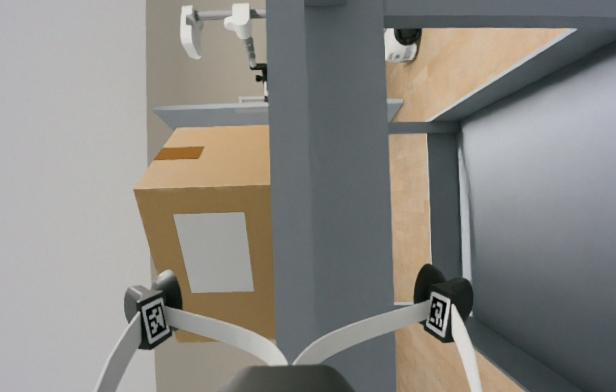

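Emit:
move --blocking false --r1 '{"base":{"translate_m":0.04},"pace":"slow","contact_limits":{"translate_m":0.2}}' --cameras '[]'

Emit:
wait --seconds 5 --cameras '["r1_wrist_camera"]'

Emit:
move --blocking false --r1 '{"joints":{"gripper_m":-0.03}}' --cameras '[]'

Emit:
wait --seconds 5 --cameras '["r1_wrist_camera","r1_head_camera"]'

Scene clock: 558.17 s.
move: r1 moving
r1.base_odometry: x=-4.727 y=+3.072 heading=-0.223
r1.turned_by_wheels: +0.000
r1.turned_by_imu: +0.000
r1.base_tilt: forward=-1.6 right=+1.3
r1.lidar_m: 0.44 2.91 2.09 2.01 2.14 1.57 1.52 1.59 2.17 2.68 2.78 0.48
r1.base_status: translate_m moving
r1.joint_positions: lift_m=+0.678 arm_m=+0.000 wrist_yaw_rad=+0.003 wrist_pitch_rad=+0.002 wrist_roll_rad=+1.568 gripper_m=+0.120
r1.joint_status: not commanded
r1.measured_speeds: translate_m=+0.049 strafe_m=+0.000 rotate_rad=+0.003 lift_m=+0.000 arm_m=+0.000 wrist_yaw_rad=+0.000 wrist_pitch_rad=+0.000 wrist_roll_rad=+0.000
r1.motor_effort: lift_m=+12(12) arm_m=-4(4) wheel_0=+6(6) wheel_1=+4(6) wheel_2=-6(6)
r1.servo_current: wrist_yaw_rad=59(59) wrist_pitch_rad=46(46) wrist_roll_rad=59(59) gripper_m=46(52)
r1.contact_limits: translate_m 0.2
r1.hand_pose: x=+0.4596 y=-0.0866 z=+0.8551 quat_wxyz=(+0.708, +0.706, +0.002, +0.000) (m; r1's base frame)
r1.wrist_depth_mm: - - - - 306 1537 466 / - - - - - 1921 - / - - 654 - 297 - - / - - 530 236 297 - - / - - 564 235 296 - - / - - 615 235 192 196 - / - - - 144 293 - -
r2: as last shown
r2.lidar_m: 1.14 0.52 2.39 3.40 2.18 2.04 3.29 1.65 1.36 1.33 1.48 1.36
r2.motor_effort: lift_m=+21(21) arm_m=-6(6) wheel_0=+3(4) wheel_1=+1(2) wheel_2=+1(2)
r2.servo_current: wrist_yaw_rad=72(78) wrist_pitch_rad=39(46) wrist_roll_rad=46(59) gripper_m=91(104)
r2.contact_limits: arm_m 0.2
r2.wrist_depth_mm: - - - 163 229 216 208 / - - - 163 230 218 - / - - - 166 231 220 211 / - - - 164 234 220 211 / - - - 166 235 222 212 / - - 185 167 180 220 213 / - - - - 235 218 215
pictures: none
No camera images: "cameras" was empty.

Scene clock: 559.20 s.
earlier move: r1 done
r1.base_odometry: x=-4.700 y=+3.066 heading=-0.223
r1.turned_by_wheels: +0.000
r1.turned_by_imu: +0.000
r1.base_tilt: forward=-1.6 right=+1.3
r1.lidar_m: 0.42 0.45 2.09 2.03 2.14 1.61 1.53 1.61 2.20 2.69 2.78 0.46
r1.base_status: done
r1.joint_positions: lift_m=+0.678 arm_m=+0.000 wrist_yaw_rad=+0.003 wrist_pitch_rad=+0.002 wrist_roll_rad=+1.568 gripper_m=+0.120
r1.joint_status: not commanded
r1.measured_speeds: all 0
r1.motor_effort: lift_m=+12(12) arm_m=-4(4) wheel_0=+4(6) wheel_1=+3(6) wheel_2=-1(6)
r1.servo_current: wrist_yaw_rad=39(72) wrist_pitch_rad=46(46) wrist_roll_rad=52(59) gripper_m=39(52)
r1.contact_limits: translate_m 0.2
r1.hand_pose: x=+0.4596 y=-0.0866 z=+0.8551 quat_wxyz=(+0.708, +0.706, +0.002, +0.000) (m; r1's base frame)
r1.wrist_depth_mm: - - - - 268 1708 1255 / - - - - 267 1863 - / - - 609 206 270 - - / - 512 504 - 267 - - / - - 535 205 266 - - / - - 574 206 192 196 - / - - - 145 266 - -
r2.base_odometry: x=-2.323 y=-2.133 heading=-1.971
r2.turned_by_wheels: +0.000
r2.turned_by_imu: +0.000
r2.base_tilt: forward=-0.6 right=+0.0
r2.lidar_m: 1.12 0.53 2.39 3.42 2.21 2.04 3.29 1.66 1.35 1.33 1.50 1.36
r2.base_status: not commanded
r2.joint_positions: lift_m=+0.930 arm_m=+0.265 wrist_yaw_rad=+1.740 wrist_pitch_rad=+0.003 wrist_roll_rad=+0.002 gripper_m=-0.029
r2.joint_status: not commanded
r2.measured_speeds: all 0
r2.motor_effort: lift_m=+21(21) arm_m=-6(6) wheel_0=+3(4) wheel_1=+1(2) wheel_2=+1(2)
r2.servo_current: wrist_yaw_rad=65(78) wrist_pitch_rad=46(46) wrist_roll_rad=46(59) gripper_m=98(104)
r2.contact_limits: arm_m 0.2
r2.hand_pose: x=+0.4737 y=+0.2990 z=+1.1070 quat_wxyz=(+0.645, -0.001, +0.002, +0.764) (m; r2's base frame)
r2.wrist_depth_mm: - - - 163 229 215 207 / - - - 162 230 218 - / - - - 166 232 219 210 / - - - 164 232 220 211 / - - - 166 234 221 213 / - - 185 167 180 221 213 / - - - - 235 218 216
wait: 1.03 of 5 s (r1 has come to rest)
pictures: r1_wrist_camera
Images, in order (width x height): r1_wrist_camera 616x392.

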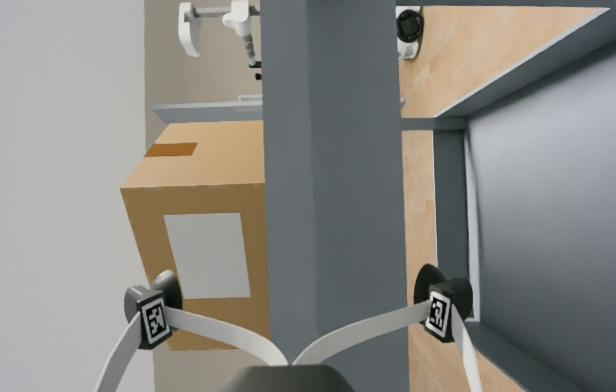

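Scene clock: 559.70 s.
move: r1 moving
r1.base_odometry: x=-4.700 y=+3.066 heading=-0.223
r1.turned_by_wheels: +0.000
r1.turned_by_imu: +0.000
r1.base_tilt: forward=-1.6 right=+1.3
r1.lidar_m: 0.43 0.45 2.10 2.01 2.15 1.60 1.55 1.60 2.23 2.68 2.81 0.46
r1.base_status: not commanded
r1.joint_positions: lift_m=+0.678 arm_m=+0.000 wrist_yaw_rad=+0.003 wrist_pitch_rad=+0.002 wrist_roll_rad=+1.568 gripper_m=+0.106
r1.joint_status: gripper_m moving
r1.measured_speeds: all 0
r1.motor_effort: lift_m=+12(12) arm_m=-4(4) wheel_0=+4(4) wheel_1=+2(2) wheel_2=-1(2)
r1.servo_current: wrist_yaw_rad=46(65) wrist_pitch_rad=46(46) wrist_roll_rad=46(59) gripper_m=91(91)
r1.contact_limits: translate_m 0.2
r1.hand_pose: x=+0.4596 y=-0.0866 z=+0.8551 quat_wxyz=(+0.708, +0.706, +0.002, +0.000) (m; r1's base frame)
r1.wrist_depth_mm: - - - - 270 1708 1229 / - - - - 268 1863 - / - - 615 206 268 - - / - 512 496 - 268 - - / - - 539 206 267 - - / - - 574 206 196 - - / - - - 136 267 1863 -
r2: as last shown
r2.base_tilt: forward=-0.7 right=+0.0
r2.lidar_m: 1.13 0.53 2.40 3.41 2.18 2.06 3.33 1.67 1.36 1.34 1.48 1.35
r2.motor_effort: lift_m=+21(21) arm_m=-5(6) wheel_0=+3(3) wheel_1=+1(1) wheel_2=+2(2)
r2.servo_current: wrist_yaw_rad=78(78) wrist_pitch_rad=46(46) wrist_roll_rad=52(59) gripper_m=98(104)
r2.contact_limits: arm_m 0.2
r2.wrist_depth_mm: - - - 163 229 216 208 / - - - 162 231 217 - / - - - 166 231 220 211 / - - - 165 233 220 212 / - - - 166 235 222 213 / - - 186 167 180 221 214 / - - - - 235 220 215
pictures: none
No camera images: "cameras" was empty.

Scene clock: 561.40 s.
earlier move: r1 done
r1.base_odometry: x=-4.700 y=+3.066 heading=-0.223
r1.turned_by_wheels: +0.000
r1.turned_by_imu: +0.000
r1.base_tilt: forward=-1.6 right=+1.2
r1.lidar_m: 0.41 0.45 2.11 1.98 2.12 1.61 1.54 1.62 2.25 2.69 2.78 0.43
r1.base_status: not commanded
r1.joint_positions: lift_m=+0.678 arm_m=+0.000 wrist_yaw_rad=+0.003 wrist_pitch_rad=+0.002 wrist_roll_rad=+1.568 gripper_m=-0.029
r1.joint_status: all done
r1.measured_speeds: all 0
r1.motor_effort: lift_m=+12(12) arm_m=-4(4) wheel_0=+3(4) wheel_1=+2(3) wheel_2=-1(2)
r1.servo_current: wrist_yaw_rad=46(78) wrist_pitch_rad=46(52) wrist_roll_rad=33(65) gripper_m=85(189)
r1.contact_limits: translate_m 0.2
r1.hand_pose: x=+0.4596 y=-0.0866 z=+0.8552 quat_wxyz=(+0.708, +0.706, +0.002, +0.000) (m; r1's base frame)
r1.wrist_depth_mm: - - - 260 260 1708 1255 / - - - 260 258 1863 - / - - 580 200 260 - - / - 504 484 259 259 - - / - - 530 259 260 - - / - - 198 199 180 - - / - 154 - 165 259 141 -
r2.base_odometry: x=-2.323 y=-2.133 heading=-1.971
r2.turned_by_wheels: +0.000
r2.turned_by_imu: +0.000
r2.base_tilt: forward=-0.6 right=+0.0
r2.lidar_m: 1.15 0.50 2.43 3.40 2.19 2.06 3.31 1.68 1.36 1.35 1.53 1.37
r2.base_status: not commanded
r2.joint_positions: lift_m=+0.930 arm_m=+0.265 wrist_yaw_rad=+1.740 wrist_pitch_rad=+0.003 wrist_roll_rad=+0.002 gripper_m=-0.029
r2.joint_status: not commanded
r2.measured_speeds: all 0
r2.motor_effort: lift_m=+21(21) arm_m=-5(6) wheel_0=+3(4) wheel_1=+1(2) wheel_2=+1(2)
r2.servo_current: wrist_yaw_rad=65(78) wrist_pitch_rad=46(52) wrist_roll_rad=52(59) gripper_m=98(104)
r2.contact_limits: arm_m 0.2
r2.hand_pose: x=+0.4737 y=+0.2990 z=+1.1070 quat_wxyz=(+0.645, -0.001, +0.002, +0.764) (m; r2's base frame)
r2.wrist_depth_mm: - - - 163 229 216 208 / - - - 163 231 218 - / - - - 166 232 220 211 / - - - 164 233 220 211 / - - - 166 234 222 213 / - - 185 167 180 222 214 / - - - - 236 219 214
wait: 1.70 of 5 s (r1 has come to rest)
pictures: r1_head_camera, r1_wrist_camera
Images, in order (width x height): r1_head_camera 420x560, r1_wrist_camera 616x392.

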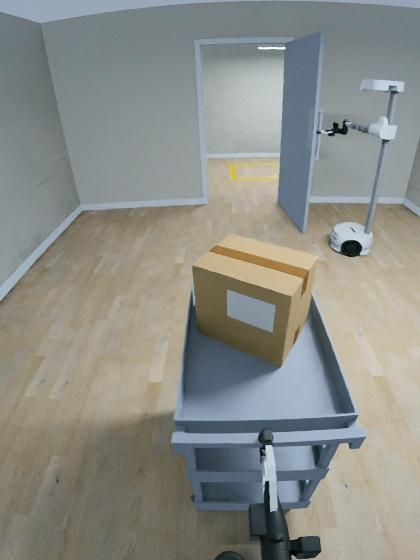

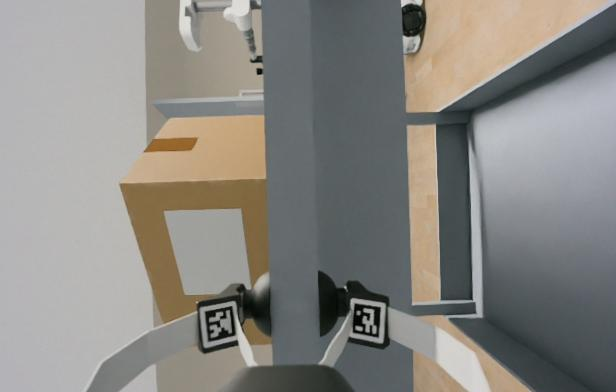

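Emit:
move --blocking false --cameras '["r1_head_camera","r1_wrist_camera"]'

Scene clock: 585.07 s.
r1.base_odometry: x=-4.700 y=+3.066 heading=-0.223
r1.turned_by_wheels: +0.000
r1.turned_by_imu: +0.000
r1.base_tilt: forward=-1.6 right=+1.3
r1.lidar_m: 0.42 0.45 2.10 2.02 2.14 1.61 1.55 1.60 2.21 2.67 2.77 0.47
r1.base_status: not commanded
r1.joint_positions: lift_m=+0.678 arm_m=+0.000 wrist_yaw_rad=+0.003 wrist_pitch_rad=+0.002 wrist_roll_rad=+1.568 gripper_m=-0.029
r1.joint_status: all done
r1.measured_speeds: all 0
r1.motor_effort: lift_m=+12(12) arm_m=-4(4) wheel_0=+3(4) wheel_1=+2(3) wheel_2=-1(2)
r1.servo_current: wrist_yaw_rad=46(78) wrist_pitch_rad=39(52) wrist_roll_rad=46(65) gripper_m=91(189)
r1.contact_limits: translate_m 0.2
r1.hand_pose: x=+0.4596 y=-0.0866 z=+0.8552 quat_wxyz=(+0.708, +0.706, +0.002, +0.000) (m; r1's base frame)
r1.wrist_depth_mm: - - - 260 260 1708 1255 / - - - 259 259 1863 - / - - 591 200 260 - - / - 500 488 259 260 - - / - - 530 260 259 - - / - - 198 199 181 - - / - 154 - 165 262 141 -
r2.base_odometry: x=-2.323 y=-2.133 heading=-1.971
r2.turned_by_wheels: +0.000
r2.turned_by_imu: +0.000
r2.base_tilt: forward=-0.6 right=+0.0
r2.lidar_m: 1.14 0.53 2.43 3.39 2.18 2.05 3.32 1.69 1.37 1.33 1.50 1.35
r2.base_status: not commanded
r2.joint_positions: lift_m=+0.930 arm_m=+0.265 wrist_yaw_rad=+1.740 wrist_pitch_rad=+0.003 wrist_roll_rad=+0.002 gripper_m=-0.029
r2.joint_status: not commanded
r2.measured_speeds: all 0
r2.motor_effort: lift_m=+20(21) arm_m=-6(6) wheel_0=+3(4) wheel_1=+1(2) wheel_2=+1(2)
r2.servo_current: wrist_yaw_rad=65(78) wrist_pitch_rad=46(52) wrist_roll_rad=39(59) gripper_m=91(104)
r2.contact_limits: arm_m 0.2
r2.hand_pose: x=+0.4737 y=+0.2990 z=+1.1070 quat_wxyz=(+0.645, -0.001, +0.002, +0.764) (m; r2's base frame)
r2.wrist_depth_mm: - - - 163 229 216 208 / - - - 162 231 218 - / - - - 166 231 220 211 / - - - 165 234 220 211 / - - - 166 235 222 213 / - - 185 167 180 221 214 / - - - - 235 218 216
pictures: r1_head_camera, r1_wrist_camera
Images, in order (width x height): r1_head_camera 420x560, r1_wrist_camera 616x392.

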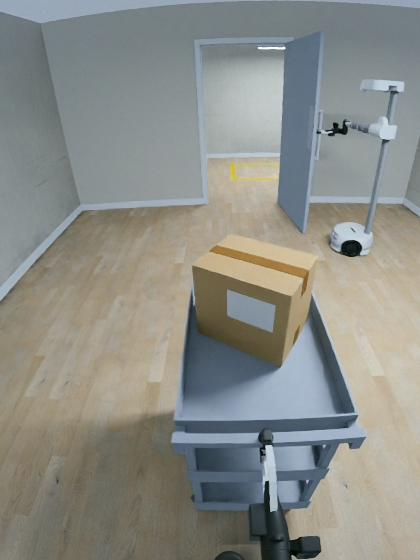

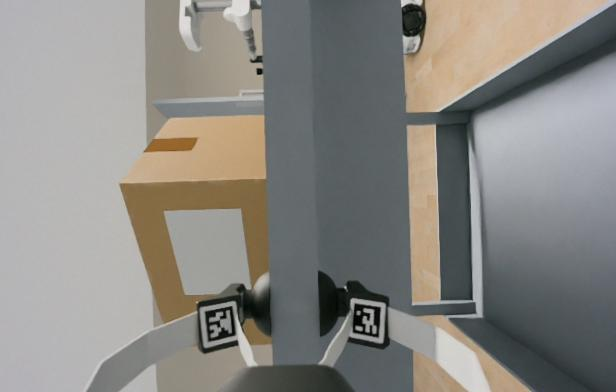

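Emit:
move --blocking false --cameras '[]' --r1 '{"base":{"translate_m":1.2},"contact_limits":{"translate_m":0.4}}'

Emit:
wait --seconds 9 --cameras '["r1_head_camera","r1_wrist_camera"]'

Scene clock: 603.20 s.
move: r1 moving
r1.base_odometry: x=-4.670 y=+3.059 heading=-0.223
r1.turned_by_wheels: +0.000
r1.turned_by_imu: +0.000
r1.base_tilt: forward=-1.6 right=+1.3
r1.lidar_m: 0.41 0.44 2.07 2.01 2.14 1.65 1.56 1.62 2.26 2.67 2.79 0.45
r1.base_status: translate_m moving
r1.joint_positions: lift_m=+0.678 arm_m=+0.000 wrist_yaw_rad=+0.000 wrist_pitch_rad=+0.002 wrist_roll_rad=+1.568 gripper_m=-0.029
r1.joint_status: not commanded
r1.measured_speeds: translate_m=+0.121 strafe_m=-0.001 rotate_rad=+0.000 lift_m=+0.000 arm_m=+0.000 wrist_yaw_rad=-0.013 wrist_pitch_rad=+0.000 wrist_roll_rad=+0.000
r1.motor_effort: lift_m=+12(12) arm_m=+1(4) wheel_0=+7(10) wheel_1=+4(8) wheel_2=-11(12)
r1.servo_current: wrist_yaw_rad=26(65) wrist_pitch_rad=46(46) wrist_roll_rad=52(59) gripper_m=78(91)
r1.contact_limits: translate_m 0.4
r1.hand_pose: x=+0.4592 y=-0.0875 z=+0.8552 quat_wxyz=(+0.708, +0.706, +0.001, -0.001) (m; r1's base frame)
r1.wrist_depth_mm: - - - 259 263 1708 1229 / - - - 259 259 1808 - / - - 621 198 257 - - / - 521 484 255 256 - - / - - 517 254 256 - - / - - 195 198 180 - - / - 150 - 163 252 141 -
r2: as last shown
r2.base_tilt: forward=-0.6 right=+0.1
r2.lidar_m: 1.11 0.51 2.41 3.40 2.15 2.03 3.29 1.66 1.34 1.33 1.47 1.37
r2.motor_effort: lift_m=+21(21) arm_m=-6(6) wheel_0=+3(3) wheel_1=+1(1) wheel_2=+1(1)
r2.servo_current: wrist_yaw_rad=59(78) wrist_pitch_rad=46(46) wrist_roll_rad=39(52) gripper_m=98(104)
r2.contact_limits: arm_m 0.2
r2.wrist_depth_mm: - - - 163 229 216 208 / - - - 162 230 218 - / - - - 166 232 220 211 / - - - 164 232 220 212 / - - - 166 236 221 213 / - - 185 167 180 220 213 / - - - - 236 218 214
pictures: none
No camera images: "cameras" was empty.

Scene clock: 608.17 s.
earlier move: r1 done
r1.base_odometry: x=-3.530 y=+2.801 heading=-0.222
r1.turned_by_wheels: +0.000
r1.turned_by_imu: +0.016
r1.base_tilt: forward=-1.6 right=+1.3
r1.lidar_m: 0.40 2.84 2.12 2.03 2.11 2.82 2.71 2.90 2.82 2.70 2.81 0.38
r1.base_status: done
r1.joint_positions: lift_m=+0.678 arm_m=+0.000 wrist_yaw_rad=-0.001 wrist_pitch_rad=+0.002 wrist_roll_rad=+1.568 gripper_m=-0.030
r1.joint_status: not commanded
r1.measured_speeds: all 0
r1.motor_effort: lift_m=+12(13) arm_m=+4(10) wheel_0=+3(10) wheel_1=+1(12) wheel_2=+1(23)
r1.servo_current: wrist_yaw_rad=52(65) wrist_pitch_rad=33(52) wrist_roll_rad=46(65) gripper_m=46(91)
r1.contact_limits: translate_m 0.4
r1.hand_pose: x=+0.4592 y=-0.0878 z=+0.8552 quat_wxyz=(+0.708, +0.706, +0.000, -0.001) (m; r1's base frame)
r1.wrist_depth_mm: - 473 455 120 175 - - / - 410 410 181 186 - - / - 449 449 - 196 - - / - - 539 - 207 - - / - - - - 222 1808 - / - - - 181 231 1756 - / - - - 155 167 1464 1336
r2.base_odometry: x=-2.323 y=-2.133 heading=-1.971
r2.turned_by_wheels: +0.000
r2.turned_by_imu: +0.001
r2.base_tilt: forward=-0.7 right=+0.1
r2.lidar_m: 1.12 0.52 2.39 3.41 1.11 2.06 3.30 1.64 1.36 1.35 1.50 1.36
r2.base_status: not commanded
r2.joint_positions: lift_m=+0.930 arm_m=+0.265 wrist_yaw_rad=+1.740 wrist_pitch_rad=+0.003 wrist_roll_rad=+0.002 gripper_m=-0.029
r2.joint_status: not commanded
r2.measured_speeds: all 0
r2.motor_effort: lift_m=+21(21) arm_m=-6(6) wheel_0=+3(4) wheel_1=+1(2) wheel_2=+1(2)
r2.servo_current: wrist_yaw_rad=65(78) wrist_pitch_rad=39(52) wrist_roll_rad=46(59) gripper_m=98(104)
r2.contact_limits: arm_m 0.2
r2.hand_pose: x=+0.4737 y=+0.2990 z=+1.1070 quat_wxyz=(+0.645, -0.001, +0.002, +0.764) (m; r2's base frame)
r2.wrist_depth_mm: - - - 163 229 216 208 / - - - 162 229 218 - / - - - 166 232 220 211 / - - - 165 232 220 212 / 1255 - - 166 235 221 213 / - - 185 167 180 221 213 / - 139 - - 236 219 215
wait: 4.97 of 9 s (r1 has come to rest)
pictures: r1_head_camera, r1_wrist_camera
Images, in order (width x height): r1_head_camera 420x560, r1_wrist_camera 616x392.

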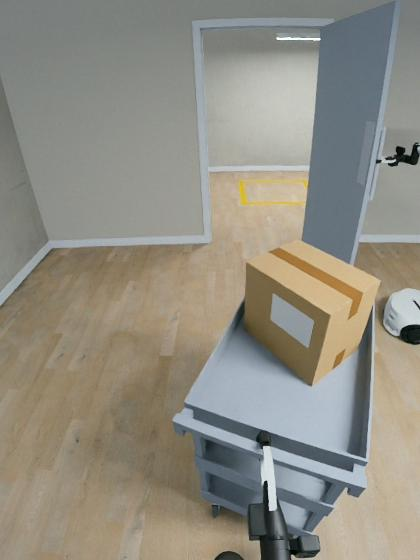

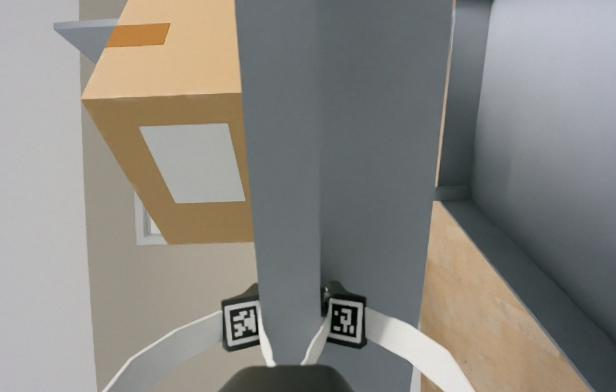

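Emit:
move --blocking false --cameras '[]' --r1 '{"base":{"translate_m":0.08,"strafe_m":-0.35},"pace":"slow","contact_limits":{"translate_m":0.4,"strafe_m":0.4}}'

Emit:
wait --seconds 9 --cameras '["r1_head_camera","r1_wrist_camera"]'

r1: "contact_limits": translate_m and strafe_m are given together and make one move, which takes one limit: state it under one of them only
Scene clock: 618.50 s.
r1.base_odometry: x=-3.530 y=+2.801 heading=-0.222
r1.turned_by_wheels: +0.000
r1.turned_by_imu: +0.000
r1.base_tilt: forward=-1.6 right=+1.3
r1.lidar_m: 0.44 2.84 2.13 2.04 2.11 2.84 2.73 2.85 2.80 2.72 2.80 0.39
r1.base_status: done
r1.joint_positions: lift_m=+0.678 arm_m=+0.000 wrist_yaw_rad=-0.001 wrist_pitch_rad=+0.002 wrist_roll_rad=+1.568 gripper_m=-0.030
r1.joint_status: not commanded
r1.measured_speeds: all 0
r1.motor_effort: lift_m=+12(13) arm_m=+4(10) wheel_0=+3(10) wheel_1=+1(12) wheel_2=+1(23)
r1.servo_current: wrist_yaw_rad=39(65) wrist_pitch_rad=46(52) wrist_roll_rad=52(65) gripper_m=46(91)
r1.contact_limits: translate_m 0.4
r1.hand_pose: x=+0.4592 y=-0.0878 z=+0.8552 quat_wxyz=(+0.708, +0.706, +0.000, -0.001) (m; r1's base frame)
r1.wrist_depth_mm: - 473 455 120 175 - - / - 410 407 181 185 - - / - 445 449 - 196 - - / - - 535 - 206 - - / - - - - 222 1863 - / - - - 182 230 1808 - / - - - 155 167 1499 1308
r2.base_odometry: x=-2.323 y=-2.133 heading=-1.971
r2.turned_by_wheels: +0.000
r2.turned_by_imu: +0.000
r2.base_tilt: forward=-0.7 right=+0.0
r2.lidar_m: 1.12 0.52 2.40 3.41 1.10 2.02 3.28 1.64 1.33 1.34 1.48 1.36
r2.base_status: not commanded
r2.joint_positions: lift_m=+0.930 arm_m=+0.265 wrist_yaw_rad=+1.740 wrist_pitch_rad=+0.003 wrist_roll_rad=+0.002 gripper_m=-0.029
r2.joint_status: not commanded
r2.measured_speeds: all 0
r2.motor_effort: lift_m=+21(21) arm_m=-6(6) wheel_0=+3(4) wheel_1=+1(2) wheel_2=+1(2)
r2.servo_current: wrist_yaw_rad=72(78) wrist_pitch_rad=46(52) wrist_roll_rad=46(59) gripper_m=98(104)
r2.contact_limits: arm_m 0.2
r2.hand_pose: x=+0.4737 y=+0.2990 z=+1.1070 quat_wxyz=(+0.645, -0.001, +0.002, +0.764) (m; r2's base frame)
r2.wrist_depth_mm: - - - 163 230 216 208 / - - - 162 230 218 - / - - - 166 231 220 211 / - - - 164 234 220 211 / 1255 - - 166 235 221 213 / - - 185 167 180 221 214 / - 140 - - 236 220 214
pictures: none

not run: a call was refused earlier in this reply.

Emit:
move --blocking false --cameras '[]' --r1 '{"base":{"translate_m":0.08,"strafe_m":-0.35},"pace":"slow","contact_limits":{"translate_m":0.4}}'

Emit:
wait --seconds 9 --cameras '["r1_head_camera","r1_wrist_camera"]'

Scene clock: 623.10 s.
move: r1 moving
r1.base_odometry: x=-3.530 y=+2.788 heading=-0.222
r1.turned_by_wheels: +0.000
r1.turned_by_imu: +0.000
r1.base_tilt: forward=-1.6 right=+1.3
r1.lidar_m: 0.42 0.49 2.12 2.05 2.13 2.84 2.74 2.91 2.79 2.68 2.79 0.39
r1.base_status: translate_m moving; strafe_m moving
r1.joint_positions: lift_m=+0.678 arm_m=+0.000 wrist_yaw_rad=+0.001 wrist_pitch_rad=+0.002 wrist_roll_rad=+1.568 gripper_m=-0.030
r1.joint_status: not commanded
r1.measured_speeds: translate_m=+0.012 strafe_m=-0.049 rotate_rad=-0.003 lift_m=+0.000 arm_m=+0.000 wrist_yaw_rad=+0.000 wrist_pitch_rad=+0.000 wrist_roll_rad=+0.000
r1.motor_effort: lift_m=+12(13) arm_m=+4(4) wheel_0=+11(13) wheel_1=-3(5) wheel_2=-1(3)
r1.servo_current: wrist_yaw_rad=46(72) wrist_pitch_rad=39(46) wrist_roll_rad=46(65) gripper_m=52(52)
r1.contact_limits: translate_m 0.4
r1.hand_pose: x=+0.4593 y=-0.0872 z=+0.8552 quat_wxyz=(+0.708, +0.706, +0.001, +0.000) (m; r1's base frame)
r1.wrist_depth_mm: - 473 455 119 175 - - / - 413 413 180 185 - - / - 442 445 190 196 - - / - - 530 - 206 - - / - - - - 220 1756 - / - - - 185 231 1808 - / - - 185 155 174 1499 1336
r2.base_odometry: x=-2.323 y=-2.133 heading=-1.971
r2.turned_by_wheels: +0.000
r2.turned_by_imu: +0.000
r2.base_tilt: forward=-0.6 right=+0.0
r2.lidar_m: 1.15 0.52 2.39 1.40 1.10 2.04 3.29 1.65 1.35 1.34 1.52 1.36
r2.base_status: not commanded
r2.joint_positions: lift_m=+0.930 arm_m=+0.265 wrist_yaw_rad=+1.740 wrist_pitch_rad=+0.003 wrist_roll_rad=+0.002 gripper_m=-0.029
r2.joint_status: not commanded
r2.measured_speeds: all 0
r2.motor_effort: lift_m=+21(21) arm_m=-6(6) wheel_0=+3(4) wheel_1=+1(2) wheel_2=+1(2)
r2.servo_current: wrist_yaw_rad=52(72) wrist_pitch_rad=46(46) wrist_roll_rad=46(52) gripper_m=98(104)
r2.contact_limits: arm_m 0.2
r2.hand_pose: x=+0.4737 y=+0.2990 z=+1.1070 quat_wxyz=(+0.645, -0.001, +0.002, +0.764) (m; r2's base frame)
r2.wrist_depth_mm: - - - 163 229 216 208 / - - - 163 230 219 - / - - - 166 232 220 210 / - - - 164 235 220 211 / 1255 - - 166 234 221 213 / - - 185 167 180 220 213 / - 140 - - 236 218 215
pictures: none
No camera images: "cameras" was empty.

Scene clock: 627.43 s.
earlier move: r1 done
r1.base_odometry: x=-3.529 y=+2.442 heading=-0.222
r1.turned_by_wheels: +0.000
r1.turned_by_imu: -0.001
r1.base_tilt: forward=-1.5 right=+1.3
r1.lidar_m: 0.37 0.39 2.48 2.38 2.47 2.91 2.82 2.99 2.43 2.36 2.46 0.43
r1.base_status: done
r1.joint_positions: lift_m=+0.678 arm_m=+0.000 wrist_yaw_rad=+0.002 wrist_pitch_rad=+0.002 wrist_roll_rad=+1.568 gripper_m=-0.030
r1.joint_status: not commanded
r1.measured_speeds: all 0
r1.motor_effort: lift_m=+12(13) arm_m=+3(4) wheel_0=+6(13) wheel_1=-4(7) wheel_2=+2(3)
r1.servo_current: wrist_yaw_rad=39(78) wrist_pitch_rad=46(52) wrist_roll_rad=59(72) gripper_m=52(52)
r1.contact_limits: translate_m 0.4
r1.hand_pose: x=+0.4594 y=-0.0869 z=+0.8552 quat_wxyz=(+0.708, +0.706, +0.001, +0.000) (m; r1's base frame)
r1.wrist_depth_mm: - - - 255 256 1576 1205 / - - 1808 250 251 1708 1255 / - - - 244 246 1808 - / - - 512 238 240 - - / - 480 473 177 236 - - / - - 492 182 231 - - / - 559 539 139 177 - -
r2.base_odometry: x=-2.323 y=-2.133 heading=-1.971
r2.turned_by_wheels: +0.000
r2.turned_by_imu: +0.001
r2.base_tilt: forward=-0.7 right=+0.0
r2.lidar_m: 1.14 0.51 2.43 1.38 0.93 1.27 3.31 1.66 1.33 1.34 1.51 1.35
r2.base_status: not commanded
r2.joint_positions: lift_m=+0.930 arm_m=+0.265 wrist_yaw_rad=+1.740 wrist_pitch_rad=+0.003 wrist_roll_rad=+0.002 gripper_m=-0.029
r2.joint_status: not commanded
r2.measured_speeds: all 0
r2.motor_effort: lift_m=+21(21) arm_m=-6(6) wheel_0=+3(4) wheel_1=+1(2) wheel_2=+1(2)
r2.servo_current: wrist_yaw_rad=72(78) wrist_pitch_rad=39(52) wrist_roll_rad=33(59) gripper_m=98(111)
r2.contact_limits: arm_m 0.2
r2.hand_pose: x=+0.4737 y=+0.2990 z=+1.1070 quat_wxyz=(+0.645, -0.001, +0.002, +0.764) (m; r2's base frame)
r2.wrist_depth_mm: - - - 163 229 216 208 / - - - 163 229 218 - / - - - 167 233 220 211 / - - - 164 233 220 212 / 1138 - - 166 234 221 213 / 1078 - 185 167 180 221 215 / - 139 - - 236 219 216
wait: 4.33 of 9 s (r1 has come to rest)
pictures: r1_head_camera, r1_wrist_camera
Images, in order (width x height): r1_head_camera 420x560, r1_wrist_camera 616x392.

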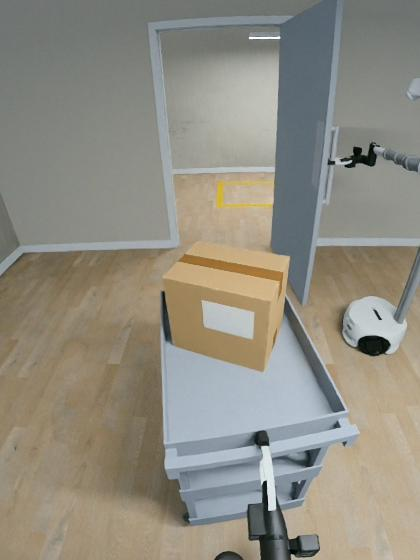

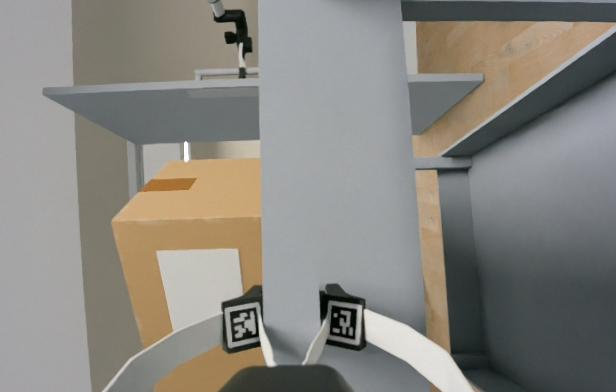

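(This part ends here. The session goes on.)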